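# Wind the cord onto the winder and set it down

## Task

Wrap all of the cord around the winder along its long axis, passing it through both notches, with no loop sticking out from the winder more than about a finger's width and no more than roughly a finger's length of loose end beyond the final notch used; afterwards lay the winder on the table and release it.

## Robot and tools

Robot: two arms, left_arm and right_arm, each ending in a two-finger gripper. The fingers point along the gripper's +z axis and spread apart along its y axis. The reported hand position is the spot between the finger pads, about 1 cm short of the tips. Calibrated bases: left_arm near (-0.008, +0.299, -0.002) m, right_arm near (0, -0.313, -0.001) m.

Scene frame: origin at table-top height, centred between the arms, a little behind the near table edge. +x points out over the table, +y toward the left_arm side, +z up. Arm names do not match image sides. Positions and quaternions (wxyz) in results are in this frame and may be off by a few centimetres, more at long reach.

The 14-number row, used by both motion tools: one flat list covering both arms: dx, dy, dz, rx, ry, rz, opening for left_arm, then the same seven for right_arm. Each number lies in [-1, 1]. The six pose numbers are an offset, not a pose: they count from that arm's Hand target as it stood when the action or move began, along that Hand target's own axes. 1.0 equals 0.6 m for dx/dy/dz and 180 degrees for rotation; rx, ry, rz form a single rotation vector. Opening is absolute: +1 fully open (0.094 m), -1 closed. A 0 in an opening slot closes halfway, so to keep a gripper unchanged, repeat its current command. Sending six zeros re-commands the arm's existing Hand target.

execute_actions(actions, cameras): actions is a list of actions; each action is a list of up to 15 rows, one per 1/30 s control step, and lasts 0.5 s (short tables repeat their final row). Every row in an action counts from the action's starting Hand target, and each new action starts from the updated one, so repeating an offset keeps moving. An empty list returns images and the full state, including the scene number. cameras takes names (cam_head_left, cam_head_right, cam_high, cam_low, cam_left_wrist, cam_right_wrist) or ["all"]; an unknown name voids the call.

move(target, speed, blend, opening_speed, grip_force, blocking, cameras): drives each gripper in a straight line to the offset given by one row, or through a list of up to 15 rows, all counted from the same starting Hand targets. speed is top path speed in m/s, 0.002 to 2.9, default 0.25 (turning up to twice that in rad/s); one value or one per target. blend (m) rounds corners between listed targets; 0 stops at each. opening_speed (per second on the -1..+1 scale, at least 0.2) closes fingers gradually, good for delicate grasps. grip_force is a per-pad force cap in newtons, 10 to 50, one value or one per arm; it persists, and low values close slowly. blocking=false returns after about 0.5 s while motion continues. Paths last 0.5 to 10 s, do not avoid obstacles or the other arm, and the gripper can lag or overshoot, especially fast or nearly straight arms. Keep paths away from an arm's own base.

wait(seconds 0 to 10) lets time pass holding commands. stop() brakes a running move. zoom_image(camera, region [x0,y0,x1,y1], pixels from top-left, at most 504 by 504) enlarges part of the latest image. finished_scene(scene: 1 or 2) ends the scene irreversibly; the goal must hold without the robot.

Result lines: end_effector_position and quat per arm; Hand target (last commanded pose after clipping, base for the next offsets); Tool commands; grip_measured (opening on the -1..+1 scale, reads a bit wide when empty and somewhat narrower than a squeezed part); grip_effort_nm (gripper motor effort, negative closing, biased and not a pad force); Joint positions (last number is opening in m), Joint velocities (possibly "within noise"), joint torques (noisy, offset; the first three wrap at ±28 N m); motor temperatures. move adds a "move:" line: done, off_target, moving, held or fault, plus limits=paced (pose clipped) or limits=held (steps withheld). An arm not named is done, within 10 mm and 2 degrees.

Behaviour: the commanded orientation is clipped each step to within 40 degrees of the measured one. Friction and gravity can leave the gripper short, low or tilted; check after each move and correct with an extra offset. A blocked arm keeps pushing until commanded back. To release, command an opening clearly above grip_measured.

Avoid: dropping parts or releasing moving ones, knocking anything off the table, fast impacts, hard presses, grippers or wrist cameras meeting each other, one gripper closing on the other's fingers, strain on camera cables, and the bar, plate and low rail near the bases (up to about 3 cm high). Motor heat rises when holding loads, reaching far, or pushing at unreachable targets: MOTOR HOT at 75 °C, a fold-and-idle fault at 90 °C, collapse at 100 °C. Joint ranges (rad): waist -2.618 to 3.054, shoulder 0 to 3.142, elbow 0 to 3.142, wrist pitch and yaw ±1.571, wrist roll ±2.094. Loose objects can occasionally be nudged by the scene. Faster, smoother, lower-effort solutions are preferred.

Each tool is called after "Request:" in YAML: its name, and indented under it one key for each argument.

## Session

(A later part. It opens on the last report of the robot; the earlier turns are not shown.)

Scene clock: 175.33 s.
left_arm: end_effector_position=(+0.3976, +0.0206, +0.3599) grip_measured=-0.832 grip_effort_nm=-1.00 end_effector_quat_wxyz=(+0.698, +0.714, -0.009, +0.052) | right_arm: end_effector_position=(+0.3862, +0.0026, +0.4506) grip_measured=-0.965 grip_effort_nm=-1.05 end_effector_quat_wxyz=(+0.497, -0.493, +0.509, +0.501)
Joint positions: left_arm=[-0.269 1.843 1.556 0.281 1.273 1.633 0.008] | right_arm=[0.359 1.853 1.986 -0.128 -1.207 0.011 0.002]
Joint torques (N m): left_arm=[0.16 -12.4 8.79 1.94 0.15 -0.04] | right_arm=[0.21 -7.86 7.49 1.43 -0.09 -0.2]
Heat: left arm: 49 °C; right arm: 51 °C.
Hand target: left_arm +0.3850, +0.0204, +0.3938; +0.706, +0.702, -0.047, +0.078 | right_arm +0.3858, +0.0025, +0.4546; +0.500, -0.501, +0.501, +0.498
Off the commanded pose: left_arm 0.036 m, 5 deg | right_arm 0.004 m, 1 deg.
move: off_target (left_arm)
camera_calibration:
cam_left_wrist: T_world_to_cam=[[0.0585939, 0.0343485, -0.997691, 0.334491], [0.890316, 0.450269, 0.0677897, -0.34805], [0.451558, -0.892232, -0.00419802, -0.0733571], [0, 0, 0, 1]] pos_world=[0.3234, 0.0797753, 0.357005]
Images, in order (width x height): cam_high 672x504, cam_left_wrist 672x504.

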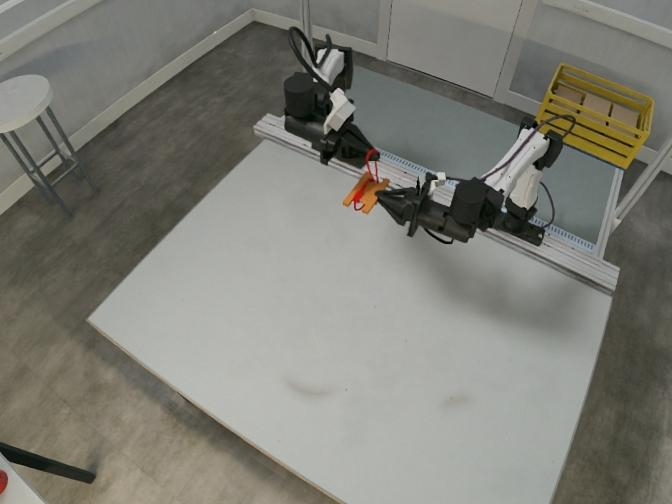

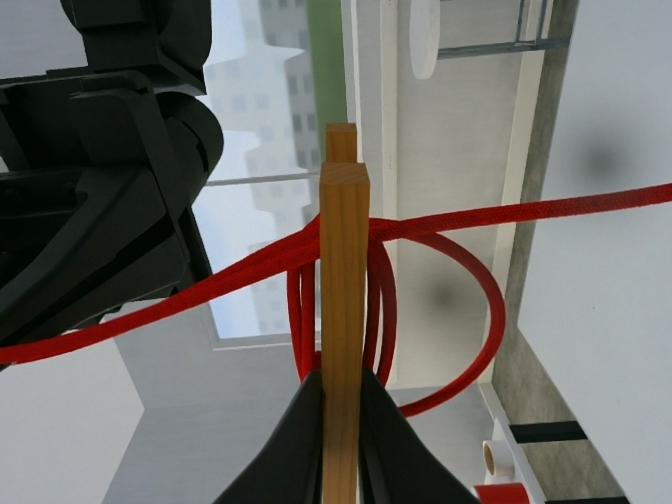

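Request:
move:
  target:
    - [0,0,0,0,0,0,-1,0.033,-0.132,0,0,0,0,-1]
    - [0,0,0,0,0,0,-1,0.149,-0.175,0,0,0,0,-1]
    - [0,0,0,0,0,0,-1,0.235,-0.125,0,0,0,0,-1]
  blend: [0.03,0.03,0]
  speed: 0.15

Request:
move:
  target:
    - [0,0,0,0,0,0,-1,-0.05,0.02,0,0,0,0,-1]
    - [0,0,0,0,0,0,-1,-0.05,0.02,0,0,0,0,0.4]
    - [0,0,0,0,0,0,-1,-0.05,0.02,-0.22,0,0,0,0.4]
  blend: 0
  speed: 0.2
  cameras: ["cam_right_wrist","cam_left_wrist","cam_high"]

Request:
zoom_image:
  camera: "cam_high"
  region: [300, 110, 440, 270]

Scene clock: 178.20 s.
left_arm: end_effector_position=(+0.3983, +0.0201, +0.3584) grip_measured=-0.832 grip_effort_nm=-1.01 end_effector_quat_wxyz=(+0.697, +0.715, -0.004, +0.049) | right_arm: end_effector_position=(+0.4648, +0.0017, +0.3059) grip_measured=-0.966 grip_effort_nm=-1.05 end_effector_quat_wxyz=(+0.493, -0.500, +0.505, +0.502)
Joint positions: left_arm=[-0.271 1.843 1.556 0.269 1.267 1.633 0.008] | right_arm=[0.299 2.113 1.788 0.311 -1.284 -0.015 0.002]
Joint torques (N m): left_arm=[0.25 -12.49 8.9 2.02 0.21 0.01] | right_arm=[0.62 -12.85 4.86 1.6 0.18 -0.03]
Heat: left arm: 50 °C; right arm: 51 °C.
Hand target: left_arm +0.3850, +0.0203, +0.3938; +0.706, +0.702, -0.047, +0.078 | right_arm +0.4610, +0.0018, +0.3136; +0.500, -0.501, +0.501, +0.498
Off the commanded pose: left_arm 0.038 m, 6 deg | right_arm 0.009 m, 1 deg.
move: off_target (left_arm); blend cut to 0.0298 m at target 2

Scene clock: 181.33 s.
left_arm: end_effector_position=(+0.3975, +0.0200, +0.3597) grip_measured=-0.832 grip_effort_nm=-1.01 end_effector_quat_wxyz=(+0.698, +0.714, -0.009, +0.052) | right_arm: end_effector_position=(+0.4586, -0.1312, +0.3329) grip_measured=+0.399 grip_effort_nm=0.07 end_effector_quat_wxyz=(+0.491, -0.487, +0.517, +0.505)
Joint positions: left_arm=[-0.271 1.843 1.556 0.28 1.272 1.633 0.008] | right_arm=[0.02 1.981 1.7 0.246 -1.543 -0.006 0.066]
Joint torques (N m): left_arm=[0.23 -12.41 8.79 1.94 0.17 -0.04] | right_arm=[0.47 -12.66 5.03 1.44 -0.11 -0.16]
Heat: left arm: 50 °C; right arm: 52 °C.
Hand target: left_arm +0.3850, +0.0203, +0.3938; +0.706, +0.702, -0.047, +0.078 | right_arm +0.4488, -0.1301, +0.3441; +0.500, -0.501, +0.501, +0.498
Off the commanded pose: left_arm 0.036 m, 6 deg | right_arm 0.015 m, 3 deg.
move: off_target (left_arm, right_arm); target 2's new opening was sent with right_arm's hand 0.020 m and 2 deg from that target
camera_calibration:
cam_left_wrist: T_world_to_cam=[[0.0571912, 0.0346033, -0.997763, 0.334976], [0.890378, 0.450315, 0.0666533, -0.347309], [0.451614, -0.892199, -0.00505595, -0.0735623], [0, 0, 0, 1]] pos_world=[0.323301, 0.0791752, 0.357004]
cam_right_wrist: T_world_to_cam=[[0.998691, 0.00145073, -0.051122, -0.441155], [-0.0451011, -0.44632, -0.893736, 0.297885], [-0.0241134, 0.894872, -0.445671, 0.36787], [0, 0, 0, 1]] pos_world=[0.462883, -0.195605, 0.407627]
Images, in order (width x height): cam_high 672x504, cam_left_wrist 672x504, cam_right_wrist 672x504.

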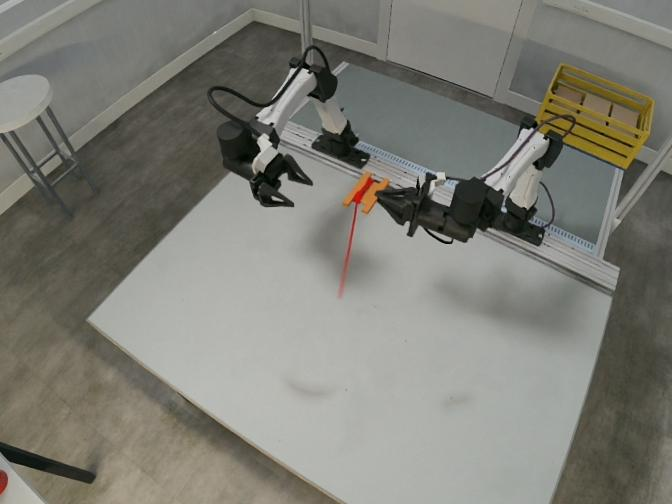

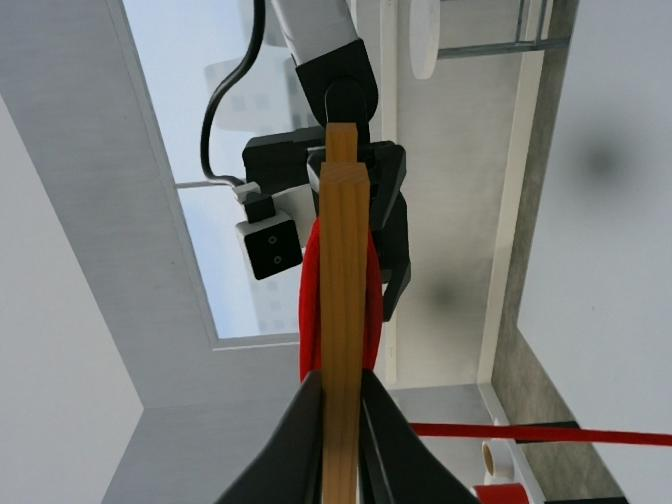

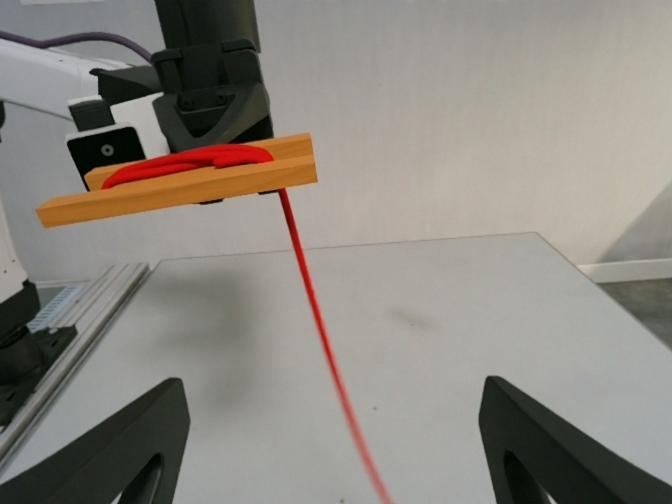

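Scaled by 3.150 from the camera's 672x504 image, which has a finer 960x720 frame.

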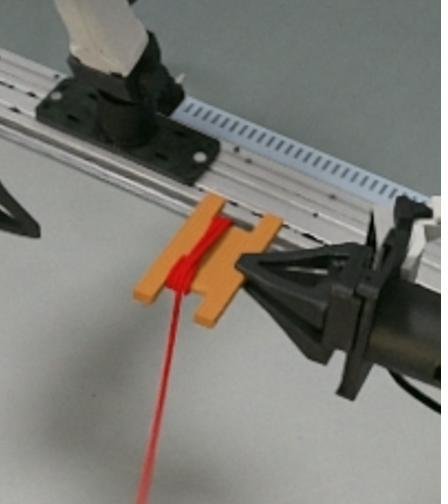

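Request:
move:
  target: [0,0,0,0,0,0,-1,0.307,0.031,0,0,0,0,0.4]
  speed: 0.2
  cameras: ["cam_right_wrist","cam_left_wrist"]

Scene clock: 183.67 s.
left_arm: end_effector_position=(+0.3975, +0.0200, +0.3597) grip_measured=-0.832 grip_effort_nm=-1.00 end_effector_quat_wxyz=(+0.698, +0.714, -0.009, +0.052) | right_arm: end_effector_position=(+0.4329, -0.1325, +0.1622) grip_measured=+0.399 grip_effort_nm=0.06 end_effector_quat_wxyz=(+0.496, -0.499, +0.508, +0.497)
Joint positions: left_arm=[-0.271 1.843 1.556 0.28 1.272 1.633 0.008] | right_arm=[0.02 2.096 1.252 0.484 -1.548 -0.365 0.066]
Joint torques (N m): left_arm=[0.27 -12.42 8.81 1.94 0.15 -0.03] | right_arm=[0.79 -9.89 4.44 1.44 -0.28 -0.17]
Heat: left arm: 50 °C; right arm: 52 °C.
Hand target: left_arm +0.3850, +0.0203, +0.3938; +0.706, +0.702, -0.047, +0.078 | right_arm +0.4304, -0.1307, +0.1599; +0.500, -0.501, +0.501, +0.498
Off the commanded pose: left_arm 0.036 m, 6 deg | right_arm 0.004 m, 1 deg.
move: off_target (left_arm)
camera_calibration:
cam_left_wrist: T_world_to_cam=[[0.0571912, 0.0346033, -0.997763, 0.334976], [0.890378, 0.450315, 0.0666533, -0.347309], [0.451614, -0.892199, -0.00505595, -0.0735623], [0, 0, 0, 1]] pos_world=[0.323301, 0.0791752, 0.357004]
cam_right_wrist: T_world_to_cam=[[0.999812, 0.00808725, -0.0176334, -0.42921], [-0.0120585, -0.452953, -0.891453, 0.128046], [-0.0151965, 0.891498, -0.452771, 0.289108], [0, 0, 0, 1]] pos_world=[0.435067, -0.196269, 0.237478]
Images, in order (width x height): cam_left_wrist 672x504, cam_right_wrist 672x504.

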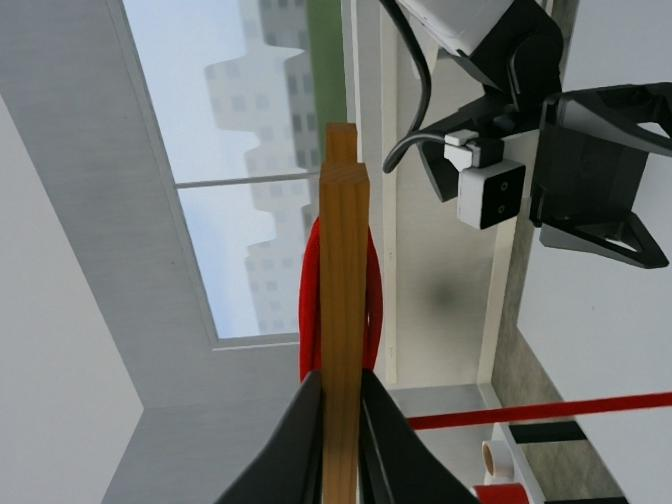

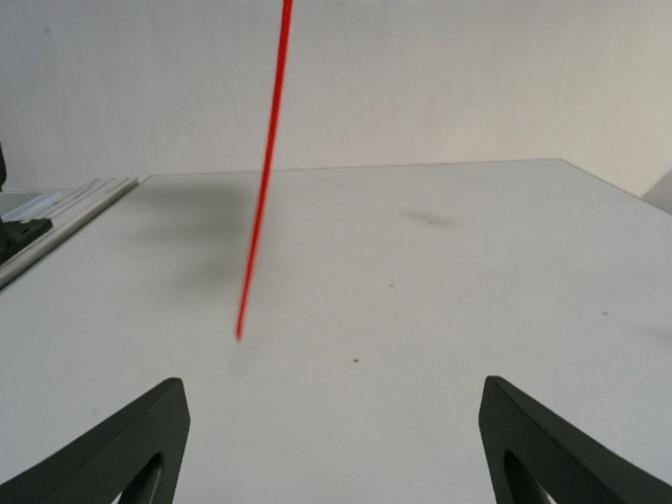

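Request:
wait:
  seconds: 4

Request:
move:
  target: [0,0,0,0,0,0,-1,0.083,0.01,0.01,0,0,0,0.5]
  speed: 0.15
  cameras: ["cam_right_wrist"]

Scene clock: 187.90 s.
left_arm: end_effector_position=(+0.3975, +0.0200, +0.3597) grip_measured=-0.832 grip_effort_nm=-1.01 end_effector_quat_wxyz=(+0.698, +0.714, -0.009, +0.052) | right_arm: end_effector_position=(+0.4329, -0.1325, +0.1623) grip_measured=+0.399 grip_effort_nm=0.06 end_effector_quat_wxyz=(+0.496, -0.499, +0.508, +0.497)
Joint positions: left_arm=[-0.271 1.843 1.556 0.28 1.272 1.633 0.008] | right_arm=[0.02 2.096 1.252 0.484 -1.548 -0.365 0.066]
Joint torques (N m): left_arm=[0.29 -12.4 8.84 1.94 0.15 -0.04] | right_arm=[0.66 -9.55 4.44 1.47 -0.23 -0.18]
Heat: left arm: 50 °C; right arm: 52 °C.
Hand target: left_arm +0.3850, +0.0203, +0.3938; +0.706, +0.702, -0.047, +0.078 | right_arm +0.4304, -0.1307, +0.1599; +0.500, -0.501, +0.501, +0.498
Tool commands: left_gripper/opening=-1.0 right_gripper/opening=+0.4
Off the commanded pose: left_arm 0.036 m, 6 deg | right_arm 0.004 m, 1 deg.
wait: 4.00 s; at rest from the start

Scene clock: 189.67 s.
left_arm: end_effector_position=(+0.3975, +0.0200, +0.3597) grip_measured=-0.832 grip_effort_nm=-1.01 end_effector_quat_wxyz=(+0.698, +0.714, -0.009, +0.052) | right_arm: end_effector_position=(+0.4266, -0.1265, +0.1170) grip_measured=+0.498 grip_effort_nm=0.06 end_effector_quat_wxyz=(+0.499, -0.509, +0.498, +0.493)
Joint positions: left_arm=[-0.271 1.843 1.556 0.28 1.272 1.633 0.008] | right_arm=[0.035 2.192 1.199 0.604 -1.548 -0.421 0.07]
Joint torques (N m): left_arm=[0.25 -12.41 8.84 1.94 0.15 -0.04] | right_arm=[0.59 -9.22 3.6 1.45 -0.17 -0.05]
Heat: left arm: 50 °C; right arm: 52 °C.
Hand target: left_arm +0.3850, +0.0203, +0.3938; +0.706, +0.702, -0.047, +0.078 | right_arm +0.4245, -0.1249, +0.1101; +0.500, -0.501, +0.501, +0.498
Off the commanded pose: left_arm 0.036 m, 6 deg | right_arm 0.007 m, 1 deg.
move: off_target (left_arm)
camera_calibration:
cam_right_wrist: T_world_to_cam=[[0.999691, 0.022879, 0.0097265, -0.424977], [0.0190484, -0.453502, -0.891052, 0.0770659], [-0.0159753, 0.890961, -0.453798, 0.263562], [0, 0, 0, 1]] pos_world=[0.427588, -0.190151, 0.192407]
Images, in order (width x height): cam_right_wrist 672x504.

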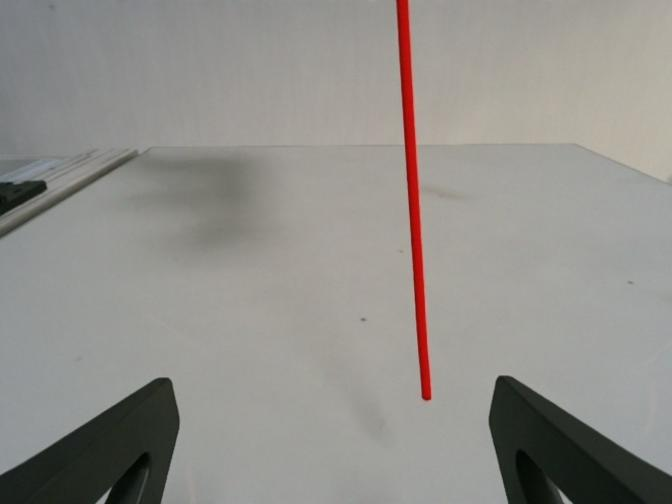

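Request:
move:
  target:
    - [0,0,0,0,0,0,-1,0.017,-0.055,0.208,0,0,0,0.6]
    - [0,0,0,0,0,0,-1,0.017,-0.055,0.208,0,0,0,-1]
    - [0,0,0,0,0,0,-1,-0.15,0.069,0.208,0,0,0,-1]
    - [0,0,0,0,0,0,-1,-0.2665,0.224,0.208,0,0,0,-1]
    - [0,0,0,0,0,0,-1,-0.425,0.266,0.208,0,0,0,-1]
    - [0,0,0,0,0,0,-1,-0.5415,0.216,0.208,0,0,0,-1]
    - [0,0,0,0,0,0,-1,-0.574,0.064,0.208,0,0,0,-1]
  blend: [0,0,0.04,0.03,0.03,0.03,0]
  speed: 0.2
  cameras: ["cam_left_wrist","cam_high"]

Request:
zoom_image:
  camera: "cam_high"
  region: [300, 110, 440, 270]

Scene clock: 195.97 s.
left_arm: end_effector_position=(+0.3975, +0.0200, +0.3597) grip_measured=-0.832 grip_effort_nm=-1.01 end_effector_quat_wxyz=(+0.698, +0.714, -0.009, +0.052) | right_arm: end_effector_position=(+0.3863, +0.0015, +0.4499) grip_measured=-0.997 grip_effort_nm=-0.18 end_effector_quat_wxyz=(+0.497, -0.493, +0.509, +0.501)
Joint positions: left_arm=[-0.271 1.843 1.556 0.28 1.272 1.633 0.008] | right_arm=[0.357 1.85 1.979 -0.124 -1.21 0.011 0]
Joint torques (N m): left_arm=[0.28 -12.38 8.81 1.95 0.16 -0.04] | right_arm=[0.17 -7.64 7.66 1.46 -0.13 -0.26]
Motor temperatures (°C): left_arm=[25 46 51 43 25 25 28] | right_arm=[22 51 38 40 24 28 27]
Heat: left arm: 51 °C; right arm: 51 °C.
Hand target: left_arm +0.3850, +0.0203, +0.3938; +0.706, +0.702, -0.047, +0.078 | right_arm +0.3859, +0.0013, +0.4538; +0.500, -0.501, +0.501, +0.498
Off the commanded pose: left_arm 0.036 m, 6 deg | right_arm 0.004 m, 1 deg.
move: off_target (left_arm)
camera_calibration:
cam_left_wrist: T_world_to_cam=[[0.0571912, 0.0346033, -0.997763, 0.334976], [0.890378, 0.450315, 0.0666533, -0.347309], [0.451614, -0.892199, -0.00505595, -0.0735623], [0, 0, 0, 1]] pos_world=[0.323301, 0.0791752, 0.357004]
Images, in order (width x height): cam_high 672x504, cam_left_wrist 672x504.

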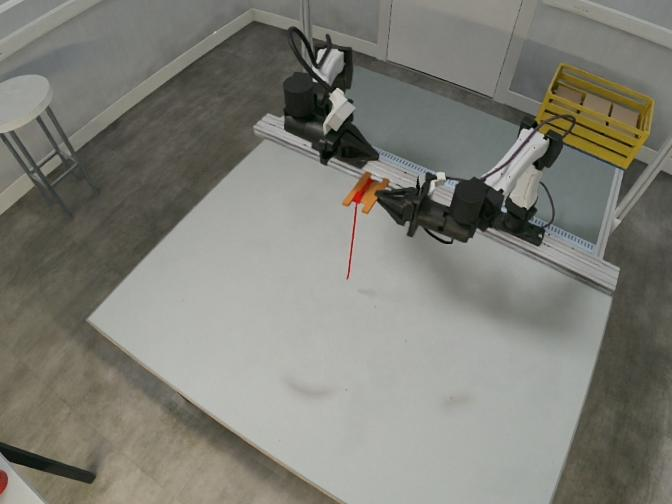

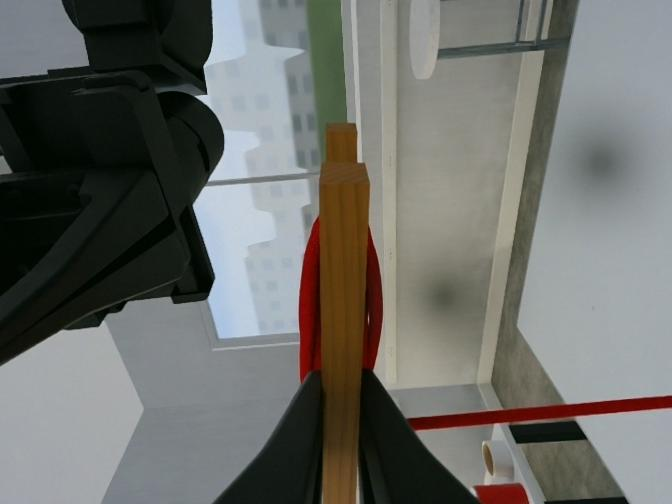

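Scaled by 3.150 from the camera's 672x504 image, which has a finer 960x720 frame.

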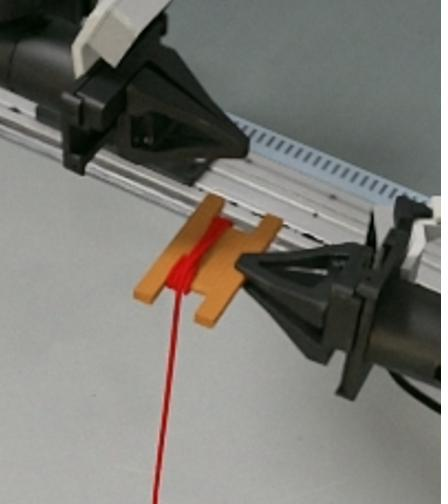

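Request:
move:
  target:
    - [0,0,0,0,0,0,-1,0,0,-0.22,0,0,0,0.6]
    - [0,0,0,0,0,0,-1,0.573,-0.09,-0.2,0,0,0,0.6]
  blend: [0.03,0]
  speed: 0.25
  cameras: ["cam_right_wrist"]

Request:
wait:
  seconds: 1
  cameras: ["cam_right_wrist","cam_left_wrist"]

Scene clock: 199.60 s.
left_arm: end_effector_position=(+0.3975, +0.0200, +0.3597) grip_measured=-0.832 grip_effort_nm=-1.01 end_effector_quat_wxyz=(+0.698, +0.714, -0.009, +0.052) | right_arm: end_effector_position=(+0.4430, -0.1226, +0.1132) grip_measured=+0.598 grip_effort_nm=0.06 end_effector_quat_wxyz=(+0.494, -0.508, +0.504, +0.493)
Joint positions: left_arm=[-0.271 1.843 1.556 0.28 1.272 1.633 0.008] | right_arm=[0.043 2.234 1.312 0.399 -1.534 -0.543 0.075]
Joint torques (N m): left_arm=[0.24 -12.41 8.81 1.95 0.15 -0.03] | right_arm=[0.87 -10.5 4.01 1.4 -0.36 -0.05]
Heat: left arm: 51 °C; right arm: 51 °C.
Hand target: left_arm +0.3850, +0.0203, +0.3938; +0.706, +0.702, -0.047, +0.078 | right_arm +0.4401, -0.1201, +0.1107; +0.500, -0.501, +0.501, +0.498
Off the commanded pose: left_arm 0.036 m, 6 deg | right_arm 0.005 m, 1 deg.
move: off_target (left_arm)
camera_calibration:
cam_right_wrist: T_world_to_cam=[[0.999792, 0.0203103, -0.00205199, -0.44048], [0.00756987, -0.462222, -0.886732, 0.078577], [-0.0189582, 0.886532, -0.462279, 0.26032], [0, 0, 0, 1]] pos_world=[0.444728, -0.185516, 0.189114]
Images, in order (width x height): cam_right_wrist 672x504.

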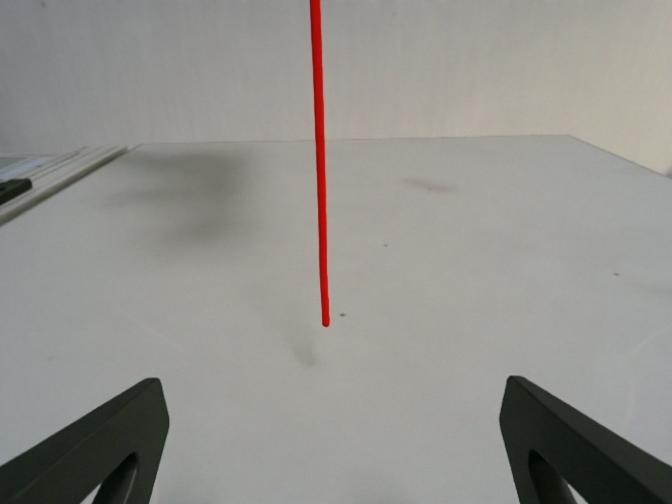

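Scene clock: 200.60 s.
left_arm: end_effector_position=(+0.3975, +0.0200, +0.3597) grip_measured=-0.832 grip_effort_nm=-1.01 end_effector_quat_wxyz=(+0.698, +0.714, -0.009, +0.052) | right_arm: end_effector_position=(+0.4430, -0.1226, +0.1132) grip_measured=+0.598 grip_effort_nm=0.06 end_effector_quat_wxyz=(+0.494, -0.508, +0.504, +0.493)
Joint positions: left_arm=[-0.271 1.843 1.556 0.28 1.272 1.633 0.008] | right_arm=[0.043 2.234 1.312 0.399 -1.534 -0.543 0.075]
Joint torques (N m): left_arm=[0.25 -12.41 8.84 1.94 0.16 -0.02] | right_arm=[0.75 -10.65 3.92 1.42 -0.3 -0.06]
Heat: left arm: 51 °C; right arm: 51 °C.
Hand target: left_arm +0.3850, +0.0203, +0.3938; +0.706, +0.702, -0.047, +0.078 | right_arm +0.4401, -0.1201, +0.1107; +0.500, -0.501, +0.501, +0.498
Tool commands: left_gripper/opening=-1.0 right_gripper/opening=+0.6
Off the commanded pose: left_arm 0.036 m, 6 deg | right_arm 0.005 m, 1 deg.
wait: 1.00 s; at rest by 0.17 s
camera_calibration:
cam_left_wrist: T_world_to_cam=[[0.0571912, 0.0346033, -0.997763, 0.334976], [0.890378, 0.450315, 0.0666533, -0.347309], [0.451614, -0.892199, -0.00505595, -0.0735623], [0, 0, 0, 1]] pos_world=[0.323301, 0.0791752, 0.357004]
cam_right_wrist: T_world_to_cam=[[0.999792, 0.0203103, -0.00205199, -0.44058], [0.00756987, -0.462222, -0.886732, 0.0786649], [-0.0189582, 0.886532, -0.462279, 0.260368], [0, 0, 0, 1]] pos_world=[0.444828, -0.185516, 0.189214]
Images, in order (width x height): cam_left_wrist 672x504, cam_right_wrist 672x504.

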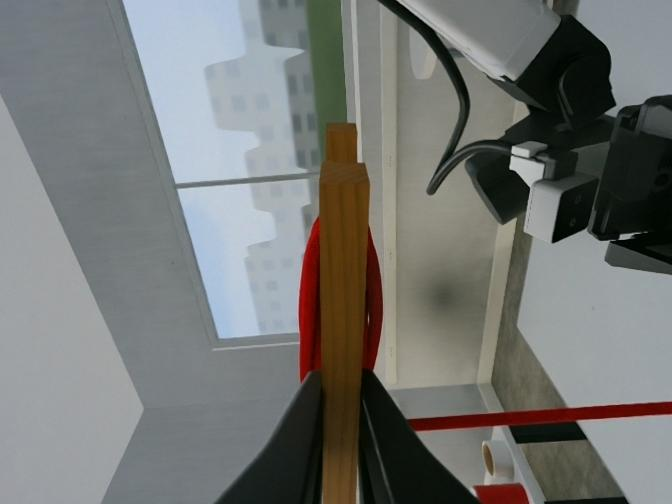

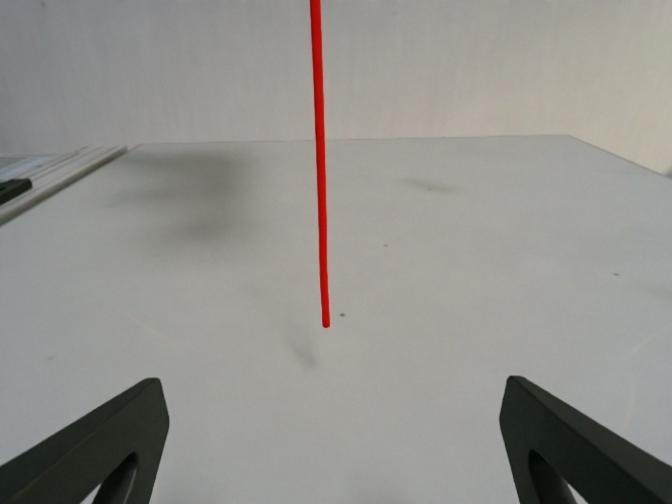

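Request:
move:
  target:
    - [0,0,0,0,0,0,-1,0.018,0.008,0.197,0,0,0,0.6]
    - [0,0,0,0,0,0,-1,0.018,0.008,0.197,0,0,0,-1]
    - [0,0,0,0,0,0,-1,-0.149,0.095,0.197,0,0,0,-1]
    - [0,0,0,0,0,0,-1,-0.2655,0.25,0.197,0,0,0,-1]
    - [0,0,0,0,0,0,-1,-0.424,0.292,0.197,0,0,0,-1]
    - [0,0,0,0,0,0,-1,-0.5405,0.242,0.197,0,0,0,-1]
    - [0,0,0,0,0,0,-1,-0.573,0.09,0.197,0,0,0,-1]
  blend: [0,0,0.04,0.03,0.03,0.03,0]
  speed: 0.2
  cameras: ["cam_left_wrist","cam_high"]

Request:
zoom_image:
  camera: "cam_high"
  region: [300, 110, 440, 270]

Scene clock: 206.87 s.
left_arm: end_effector_position=(+0.3970, +0.0201, +0.3609) grip_measured=-0.832 grip_effort_nm=-1.01 end_effector_quat_wxyz=(+0.699, +0.713, -0.011, +0.053) | right_arm: end_effector_position=(+0.3863, -0.0003, +0.4499) grip_measured=-0.960 grip_effort_nm=-1.05 end_effector_quat_wxyz=(+0.497, -0.493, +0.509, +0.501)
Joint positions: left_arm=[-0.271 1.841 1.556 0.283 1.272 1.633 0.008] | right_arm=[0.352 1.847 1.975 -0.123 -1.214 0.011 0.002]
Joint torques (N m): left_arm=[0.27 -12.19 8.84 1.92 0.15 -0.04] | right_arm=[0.16 -7.76 7.51 1.44 -0.08 -0.25]
Heat: left arm: 51 °C; right arm: 51 °C.
Hand target: left_arm +0.3850, +0.0203, +0.3938; +0.706, +0.702, -0.047, +0.078 | right_arm +0.3859, -0.0005, +0.4539; +0.500, -0.501, +0.501, +0.498
Off the commanded pose: left_arm 0.035 m, 5 deg | right_arm 0.004 m, 1 deg.
move: off_target (left_arm)
camera_calibration:
cam_left_wrist: T_world_to_cam=[[0.0615561, 0.0335553, -0.997539, 0.334396], [0.890336, 0.449879, 0.0700739, -0.348136], [0.451124, -0.892459, -0.00218268, -0.0740906], [0, 0, 0, 1]] pos_world=[0.322798, 0.0792755, 0.357807]
Images, in order (width x height): cam_high 672x504, cam_left_wrist 672x504.

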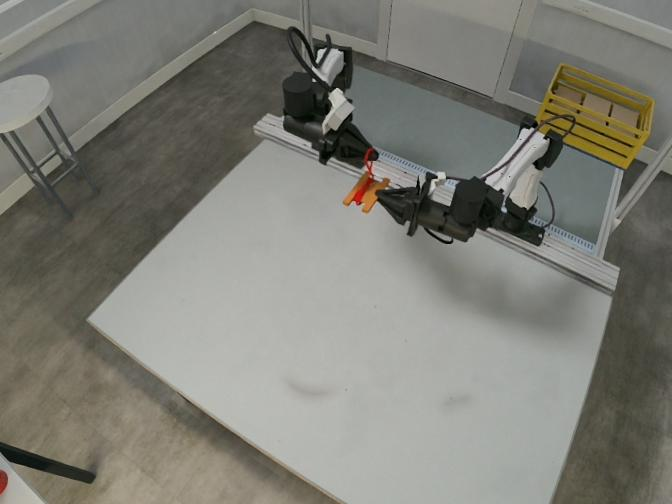

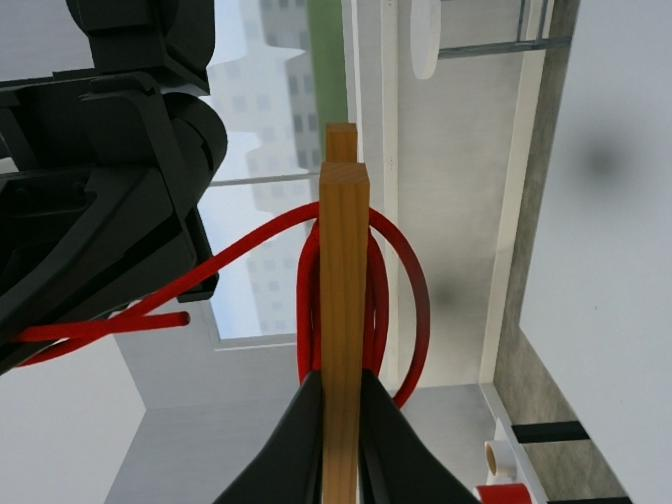

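Scaled by 3.150 from the camera's 672x504 image, which has a finer 960x720 frame.

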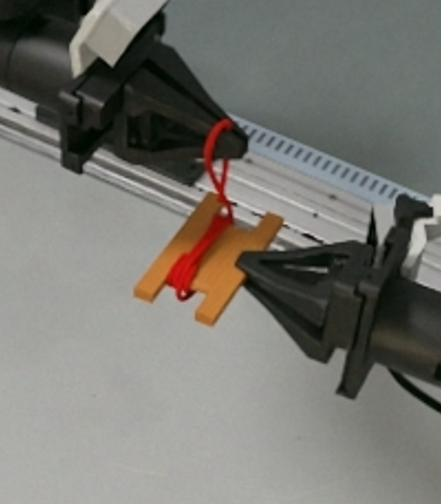

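Request:
move:
  target:
    - [0,0,0,0,0,0,-1,0.033,-0.125,0,0,0,0,-1]
    - [0,0,0,0,0,0,-1,0.149,-0.16,0,0,0,0,-1]
    - [0,0,0,0,0,0,-1,0.225,-0.12,0,0,0,0,-1]
  blend: [0.03,0.03,0]
  speed: 0.15

Request:
move:
  target:
    - [0,0,0,0,0,0,-1,-0.03,0.01,0,0,0,0,-1]
    - [0,0,0,0,0,0,-1,-0.03,0.01,0,0,0,0,0.4]
    - [0,0,0,0,0,0,-1,-0.03,0.01,-0.22,0,0,0,0.4]
    - [0,0,0,0,0,0,-1,0.15,0.04,-0.2,0,0,0,0.4]
  blend: [0,0,0.02,0]
  speed: 0.2

Request:
wait:
  seconds: 3
  cameras: ["cam_right_wrist","cam_left_wrist","cam_high"]

Request:
zoom_image:
  camera: "cam_high"
  region: [300, 110, 440, 270]

Scene clock: 209.80 s.
left_arm: end_effector_position=(+0.3962, +0.0194, +0.3629) grip_measured=-0.832 grip_effort_nm=-1.01 end_effector_quat_wxyz=(+0.699, +0.713, -0.012, +0.054) | right_arm: end_effector_position=(+0.4629, -0.0001, +0.3067) grip_measured=-0.960 grip_effort_nm=-1.05 end_effector_quat_wxyz=(+0.489, -0.498, +0.509, +0.504)
Joint positions: left_arm=[-0.273 1.839 1.56 0.282 1.271 1.632 0.008] | right_arm=[0.297 2.102 1.781 0.292 -1.285 -0.017 0.002]
Joint torques (N m): left_arm=[0.38 -11.92 8.65 1.91 0.16 -0.02] | right_arm=[0.55 -13.48 4.81 1.66 0.04 -0.02]
Heat: left arm: 51 °C; right arm: 51 °C.
Hand target: left_arm +0.3849, +0.0203, +0.3939; +0.706, +0.702, -0.047, +0.078 | right_arm +0.4581, -0.0013, +0.3189; +0.500, -0.501, +0.501, +0.498
Off the commanded pose: left_arm 0.033 m, 5 deg | right_arm 0.013 m, 2 deg.
move: off_target (left_arm, right_arm); blend cut to 0.0258 m at target 2

Scene clock: 214.00 s.
left_arm: end_effector_position=(+0.3962, +0.0194, +0.3629) grip_measured=-0.832 grip_effort_nm=-1.00 end_effector_quat_wxyz=(+0.699, +0.713, -0.012, +0.054) | right_arm: end_effector_position=(+0.4343, -0.1232, +0.2352) grip_measured=+0.399 grip_effort_nm=0.06 end_effector_quat_wxyz=(+0.500, -0.505, +0.501, +0.494)
Joint positions: left_arm=[-0.273 1.839 1.56 0.282 1.271 1.632 0.008] | right_arm=[0.04 1.981 1.347 0.451 -1.536 -0.208 0.066]
Joint torques (N m): left_arm=[0.42 -11.96 8.65 1.9 0.16 -0.02] | right_arm=[0.44 -8.92 4.78 1.47 -0.09 -0.03]
Heat: left arm: 50 °C; right arm: 52 °C.
Hand target: left_arm +0.3849, +0.0203, +0.3939; +0.706, +0.702, -0.047, +0.078 | right_arm +0.4339, -0.1215, +0.2294; +0.500, -0.501, +0.501, +0.498
Off the commanded pose: left_arm 0.033 m, 5 deg | right_arm 0.006 m, 1 deg.
move: off_target (left_arm); target 2's new opening was sent with right_arm's hand 0.019 m and 2 deg from that target

Scene clock: 217.00 s.
left_arm: end_effector_position=(+0.3962, +0.0194, +0.3629) grip_measured=-0.832 grip_effort_nm=-1.01 end_effector_quat_wxyz=(+0.699, +0.713, -0.012, +0.054) | right_arm: end_effector_position=(+0.4343, -0.1232, +0.2352) grip_measured=+0.399 grip_effort_nm=0.06 end_effector_quat_wxyz=(+0.500, -0.505, +0.501, +0.494)
Joint positions: left_arm=[-0.273 1.839 1.56 0.282 1.271 1.632 0.008] | right_arm=[0.04 1.981 1.347 0.452 -1.536 -0.208 0.066]
Joint torques (N m): left_arm=[0.38 -11.95 8.7 1.91 0.15 -0.02] | right_arm=[0.57 -8.98 4.62 1.5 -0.06 -0.06]
Heat: left arm: 50 °C; right arm: 51 °C.
Hand target: left_arm +0.3849, +0.0203, +0.3939; +0.706, +0.702, -0.047, +0.078 | right_arm +0.4339, -0.1215, +0.2295; +0.500, -0.501, +0.501, +0.498
Tool commands: left_gripper/opening=-1.0 right_gripper/opening=+0.4
Off the commanded pose: left_arm 0.033 m, 5 deg | right_arm 0.006 m, 1 deg.
wait: 3.00 s; at rest by 0.17 s
camera_calibration:
cam_left_wrist: T_world_to_cam=[[0.0656684, 0.0323429, -0.997317, 0.33475], [0.890418, 0.449219, 0.0731978, -0.348449], [0.450381, -0.892836, 0.000700801, -0.0750726], [0, 0, 0, 1]] pos_world=[0.322094, 0.0786758, 0.35941]
cam_right_wrist: T_world_to_cam=[[0.999873, 0.0154925, 0.0037256, -0.433601], [0.0103216, -0.451605, -0.892158, 0.187949], [-0.0121393, 0.892084, -0.451707, 0.312374], [0, 0, 0, 1]] pos_world=[0.435398, -0.187067, 0.310397]
Images, in order (width x height): cam_high 672x504, cam_left_wrist 672x504, cam_right_wrist 672x504.

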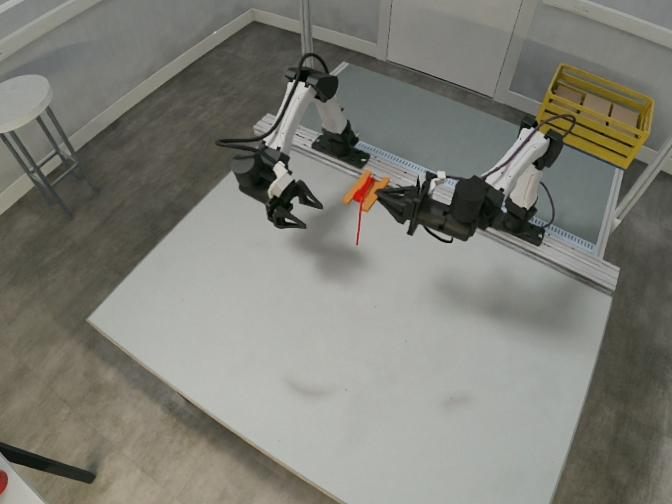

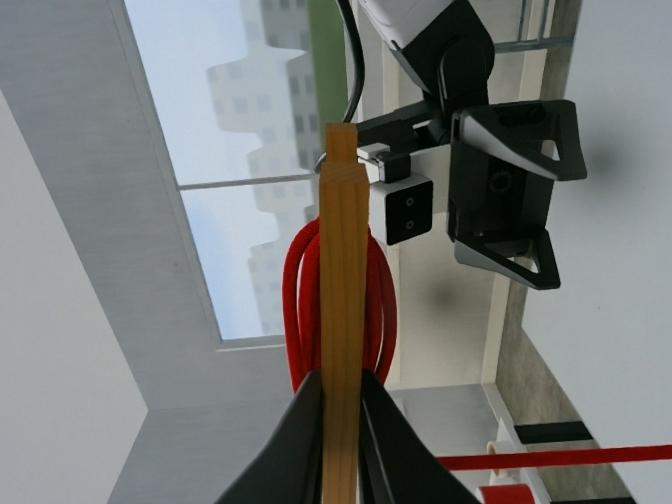

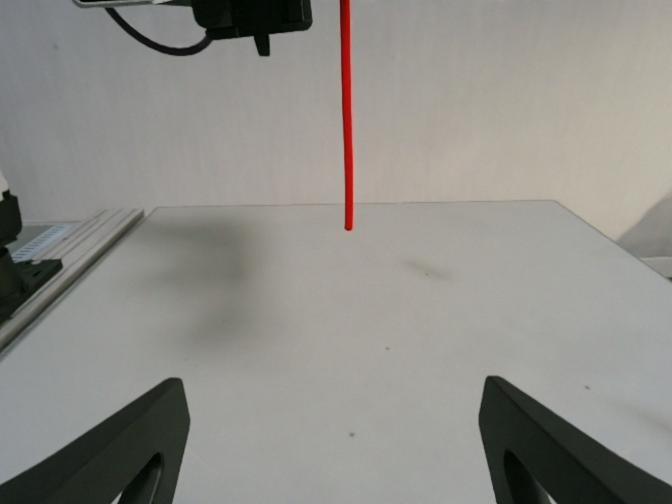

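Scaled by 3.150 from the camera's 672x504 image, which has a finer 960x720 frame.

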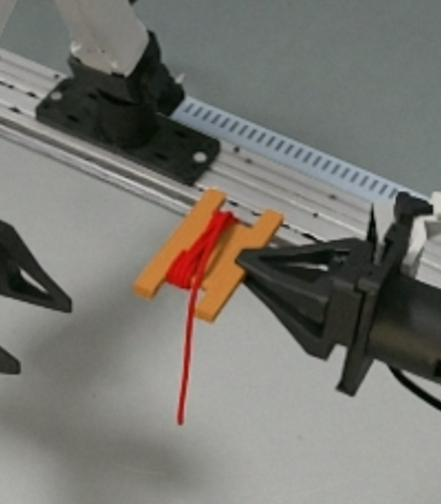

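Request:
move:
  target:
    - [0,0,0,0,0,-0.48,-1,0.1,0.1,-0.1,0,0,0,0.2]
    - [0,0,0,0,0,-0.96,-1,0.1,0.1,-0.1,0,0,0,0.2]
  speed: 0.5
  blend: [0.01,0]

Request:
wait:
  seconds: 3
  cameras: ["cam_right_wrist","cam_left_wrist","cam_high"]

Request:
zoom_image:
  camera: "cam_high"
  region: [300, 110, 440, 270]

Scene clock: 222.00 s.
left_arm: end_effector_position=(+0.3929, +0.0189, +0.3774) grip_measured=-0.832 grip_effort_nm=-1.01 end_effector_quat_wxyz=(+0.103, +0.074, +0.707, -0.696) | right_arm: end_effector_position=(+0.3772, -0.1796, +0.1619) grip_measured=+0.202 grip_effort_nm=-0.09 end_effector_quat_wxyz=(+0.517, -0.460, +0.542, +0.477)
Joint positions: left_arm=[-0.273 1.839 1.605 0.264 1.288 -1.377 0.008] | right_arm=[-0.107 1.87 0.921 0.512 -1.563 -0.409 0.056]
Joint torques (N m): left_arm=[0.39 -11.74 5.78 2.16 -0.01 0.1] | right_arm=[-0.16 -10.15 3.97 1.37 -0.3 -0.28]
Heat: left arm: 49 °C; right arm: 52 °C.
Hand target: left_arm +0.3849, +0.0203, +0.3938; +0.122, +0.091, +0.698, -0.700 | right_arm +0.3739, -0.1816, +0.1695; +0.500, -0.501, +0.501, +0.498
Off the commanded pose: left_arm 0.018 m, 3 deg | right_arm 0.009 m, 7 deg.
joint sent to its limit (right arm) — joint 5 (wrist yaw), lower limit. The joint targets are off in orientation, not in position.
move: off_target (left_arm, right_arm)

Scene clock: 225.00 s.
left_arm: end_effector_position=(+0.3929, +0.0189, +0.3775) grip_measured=-0.832 grip_effort_nm=-1.01 end_effector_quat_wxyz=(+0.104, +0.074, +0.707, -0.696) | right_arm: end_effector_position=(+0.3772, -0.1796, +0.1619) grip_measured=+0.202 grip_effort_nm=-0.09 end_effector_quat_wxyz=(+0.517, -0.460, +0.542, +0.477)
Joint positions: left_arm=[-0.273 1.839 1.605 0.264 1.288 -1.377 0.008] | right_arm=[-0.107 1.87 0.921 0.512 -1.563 -0.409 0.056]
Joint torques (N m): left_arm=[0.4 -11.73 5.76 2.13 -0.02 0.04] | right_arm=[-0.1 -10.07 4.15 1.38 -0.32 -0.24]
Heat: left arm: 49 °C; right arm: 52 °C.
Hand target: left_arm +0.3849, +0.0203, +0.3938; +0.122, +0.091, +0.698, -0.700 | right_arm +0.3739, -0.1816, +0.1695; +0.500, -0.501, +0.501, +0.498
Tool commands: left_gripper/opening=-1.0 right_gripper/opening=+0.2
Off the commanded pose: left_arm 0.018 m, 3 deg | right_arm 0.009 m, 7 deg.
wait: 3.00 s; at rest by 0.17 s
camera_calibration:
cam_left_wrist: T_world_to_cam=[[-0.223785, -0.00712211, 0.974613, -0.28038], [-0.910031, 0.359544, -0.206328, 0.468336], [-0.348946, -0.933101, -0.0869417, 0.273857], [0, 0, 0, 1]] pos_world=[0.459017, 0.0851519, 0.393702]
cam_right_wrist: T_world_to_cam=[[0.993349, -0.104418, -0.0485181, -0.385932], [-0.0901185, -0.442813, -0.892074, 0.137108], [0.0716638, 0.890513, -0.449278, 0.296591], [0, 0, 0, 1]] pos_world=[0.374467, -0.243703, 0.236837]
Images, in order (width x height): cam_high 672x504, cam_left_wrist 672x504, cam_right_wrist 672x504.

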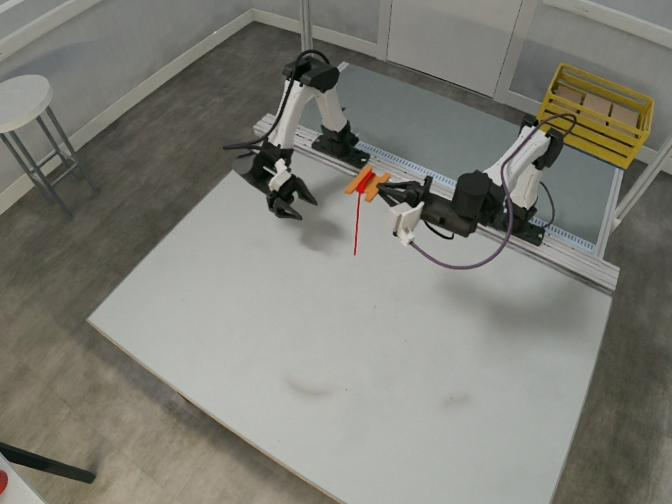

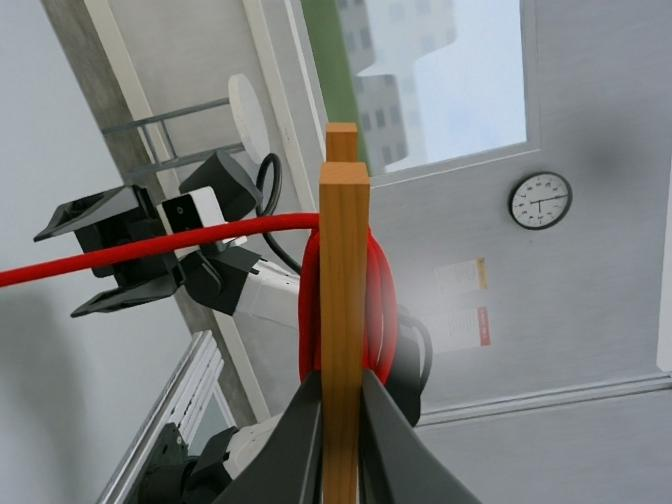

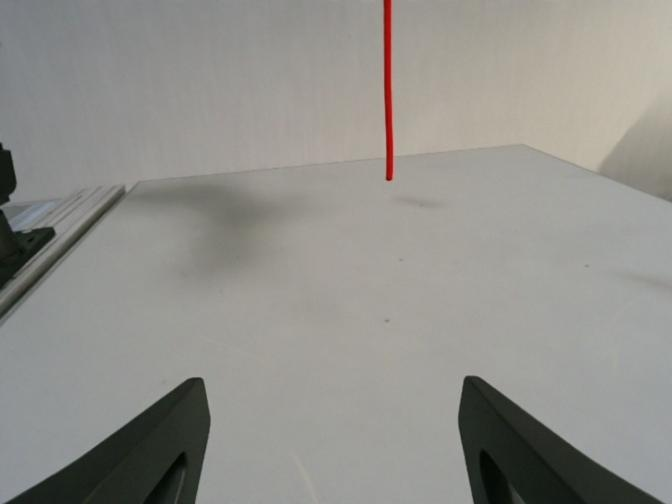

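Scaled by 3.150 from the camera's 672x504 image, which has a finer 960x720 frame.

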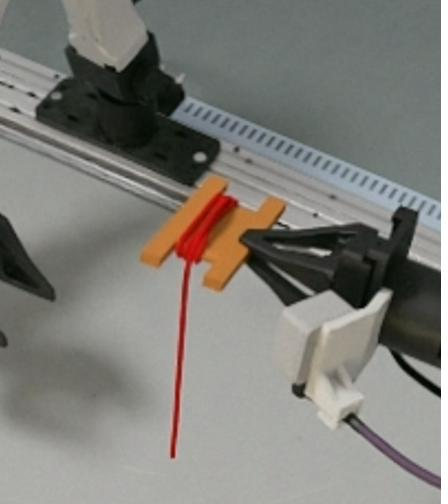

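Request:
move:
  target: [0,0,0,0,0,0,-1,-0.01,-0.09,0.15,0,0,0,0.4]
  speed: 0.2
  cameras: ["cam_right_wrist"]

Scene clock: 228.23 s.
left_arm: end_effector_position=(+0.3929, +0.0189, +0.3778) grip_measured=-0.832 grip_effort_nm=-1.01 end_effector_quat_wxyz=(+0.104, +0.075, +0.706, -0.696) | right_arm: end_effector_position=(+0.4276, -0.0911, +0.1840) grip_measured=+0.399 grip_effort_nm=0.06 end_effector_quat_wxyz=(+0.502, -0.509, +0.494, +0.495)
Joint positions: left_arm=[-0.273 1.839 1.605 0.266 1.288 -1.379 0.008] | right_arm=[0.116 2.092 1.22 0.868 -1.469 -0.041 0.066]
Joint torques (N m): left_arm=[0.39 -11.71 5.71 2.13 -0.01 0.03] | right_arm=[0.35 -8.87 3.73 1.5 0.08 0.02]
Heat: left arm: 50 °C; right arm: 52 °C.
Hand target: left_arm +0.3849, +0.0203, +0.3938; +0.122, +0.091, +0.698, -0.700 | right_arm +0.4281, -0.0916, +0.1753; +0.500, -0.501, +0.501, +0.498
Off the commanded pose: left_arm 0.018 m, 3 deg | right_arm 0.009 m, 1 deg.
move: off_target (left_arm)
camera_calibration:
cam_right_wrist: T_world_to_cam=[[0.999595, 0.0243667, 0.0147143, -0.42822], [0.0240423, -0.446001, -0.89471, 0.151948], [-0.0152385, 0.894701, -0.446406, 0.261077], [0, 0, 0, 1]] pos_world=[0.428372, -0.155382, 0.258796]
Images, in order (width x height): cam_right_wrist 672x504.

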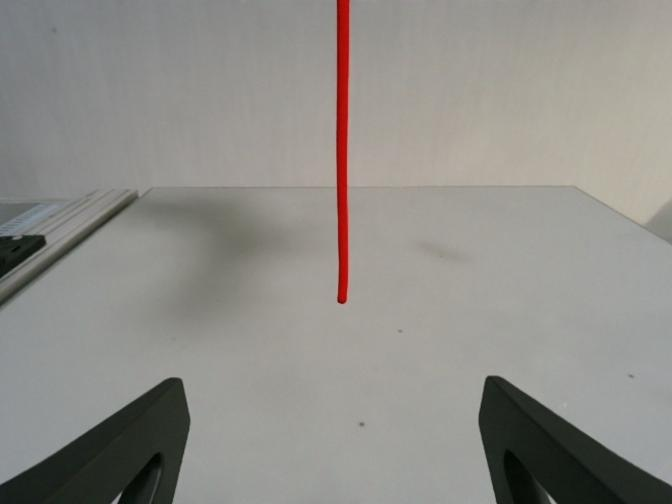

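Request:
move:
  target:
    - [0,0,0,0,0,0,-1,0.014,0,0.145,0,0,0,0.4]
    - [0,0,0,0,0,0,-1,0.014,0,0.145,0,0,0,-1]
    - [0,0,0,0,0,0,-1,-0.141,0.08,0.145,0,0,0,-1]
    - [0,0,0,0,0,0,-1,-0.216,0.205,0.145,0,0,0,-1]
    - [0,0,0,0,0,0,-1,-0.333,0.26,0.145,0,0,0,-1]
    - [0,0,0,0,0,0,-1,-0.4245,0.222,0.145,0,0,0,-1]
    - [0,0,0,0,0,0,-1,-0.458,0.105,0.145,0,0,0,-1]
  blend: [0,0,0.03,0.03,0.03,0.02,0]
  speed: 0.15
  cameras: ["cam_right_wrist","cam_left_wrist","cam_high"]

Request:
zoom_image:
  camera: "cam_high"
  region: [300, 110, 440, 270]

Scene clock: 234.10 s.
left_arm: end_effector_position=(+0.3929, +0.0189, +0.3778) grip_measured=-0.832 grip_effort_nm=-1.01 end_effector_quat_wxyz=(+0.104, +0.075, +0.706, -0.696) | right_arm: end_effector_position=(+0.3651, -0.0029, +0.4452) grip_measured=-0.972 grip_effort_nm=-1.05 end_effector_quat_wxyz=(+0.496, -0.493, +0.509, +0.502)
Joint positions: left_arm=[-0.273 1.839 1.605 0.267 1.288 -1.379 0.008] | right_arm=[0.365 1.752 1.836 -0.079 -1.203 0.011 0.001]
Joint torques (N m): left_arm=[0.36 -11.7 5.72 2.13 -0.02 0.04] | right_arm=[0.17 -7.06 7.54 1.47 -0.11 -0.26]
Heat: left arm: 50 °C; right arm: 51 °C.
Hand target: left_arm +0.3849, +0.0203, +0.3938; +0.122, +0.091, +0.698, -0.700 | right_arm +0.3650, -0.0035, +0.4497; +0.500, -0.501, +0.501, +0.498
Off the commanded pose: left_arm 0.018 m, 3 deg | right_arm 0.005 m, 1 deg.
move: off_target (left_arm); blend cut to 0.0297 m at target 5
camera_calibration:
cam_left_wrist: T_world_to_cam=[[-0.22441, -0.00652795, 0.974473, -0.280403], [-0.909866, 0.359506, -0.207124, 0.468512], [-0.348977, -0.93312, -0.0866163, 0.273828], [0, 0, 0, 1]] pos_world=[0.458917, 0.0852515, 0.394003]
cam_right_wrist: T_world_to_cam=[[0.999562, 0.0062663, -0.0289334, -0.352285], [-0.023135, -0.444456, -0.895502, 0.443987], [-0.0184711, 0.895779, -0.444117, 0.298007], [0, 0, 0, 1]] pos_world=[0.367907, -0.0674079, 0.519748]
Images, in order (width x height): cam_high 672x504, cam_left_wrist 672x504, cam_right_wrist 672x504.

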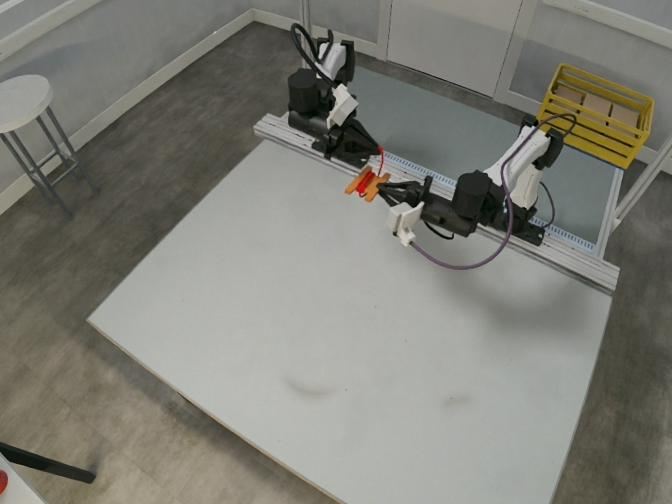

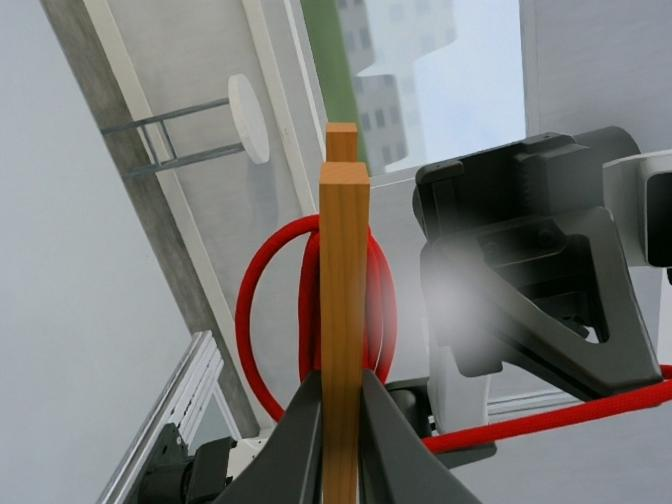

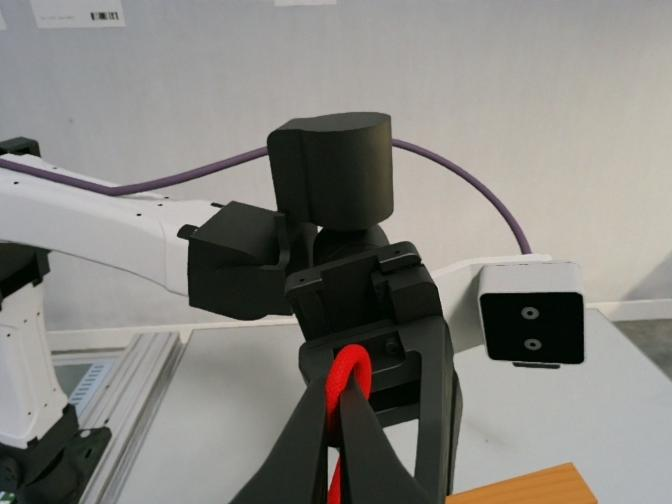

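Scaled by 3.150 from the camera's 672x504 image, which has a finer 960x720 frame.

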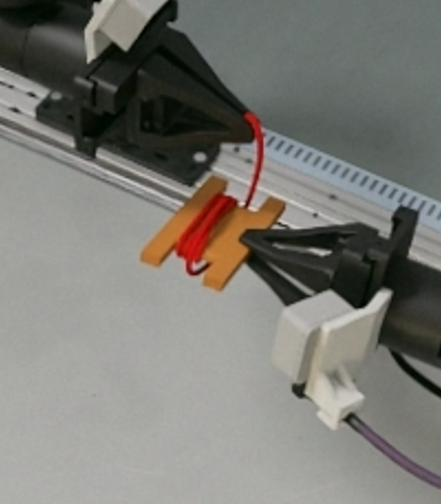

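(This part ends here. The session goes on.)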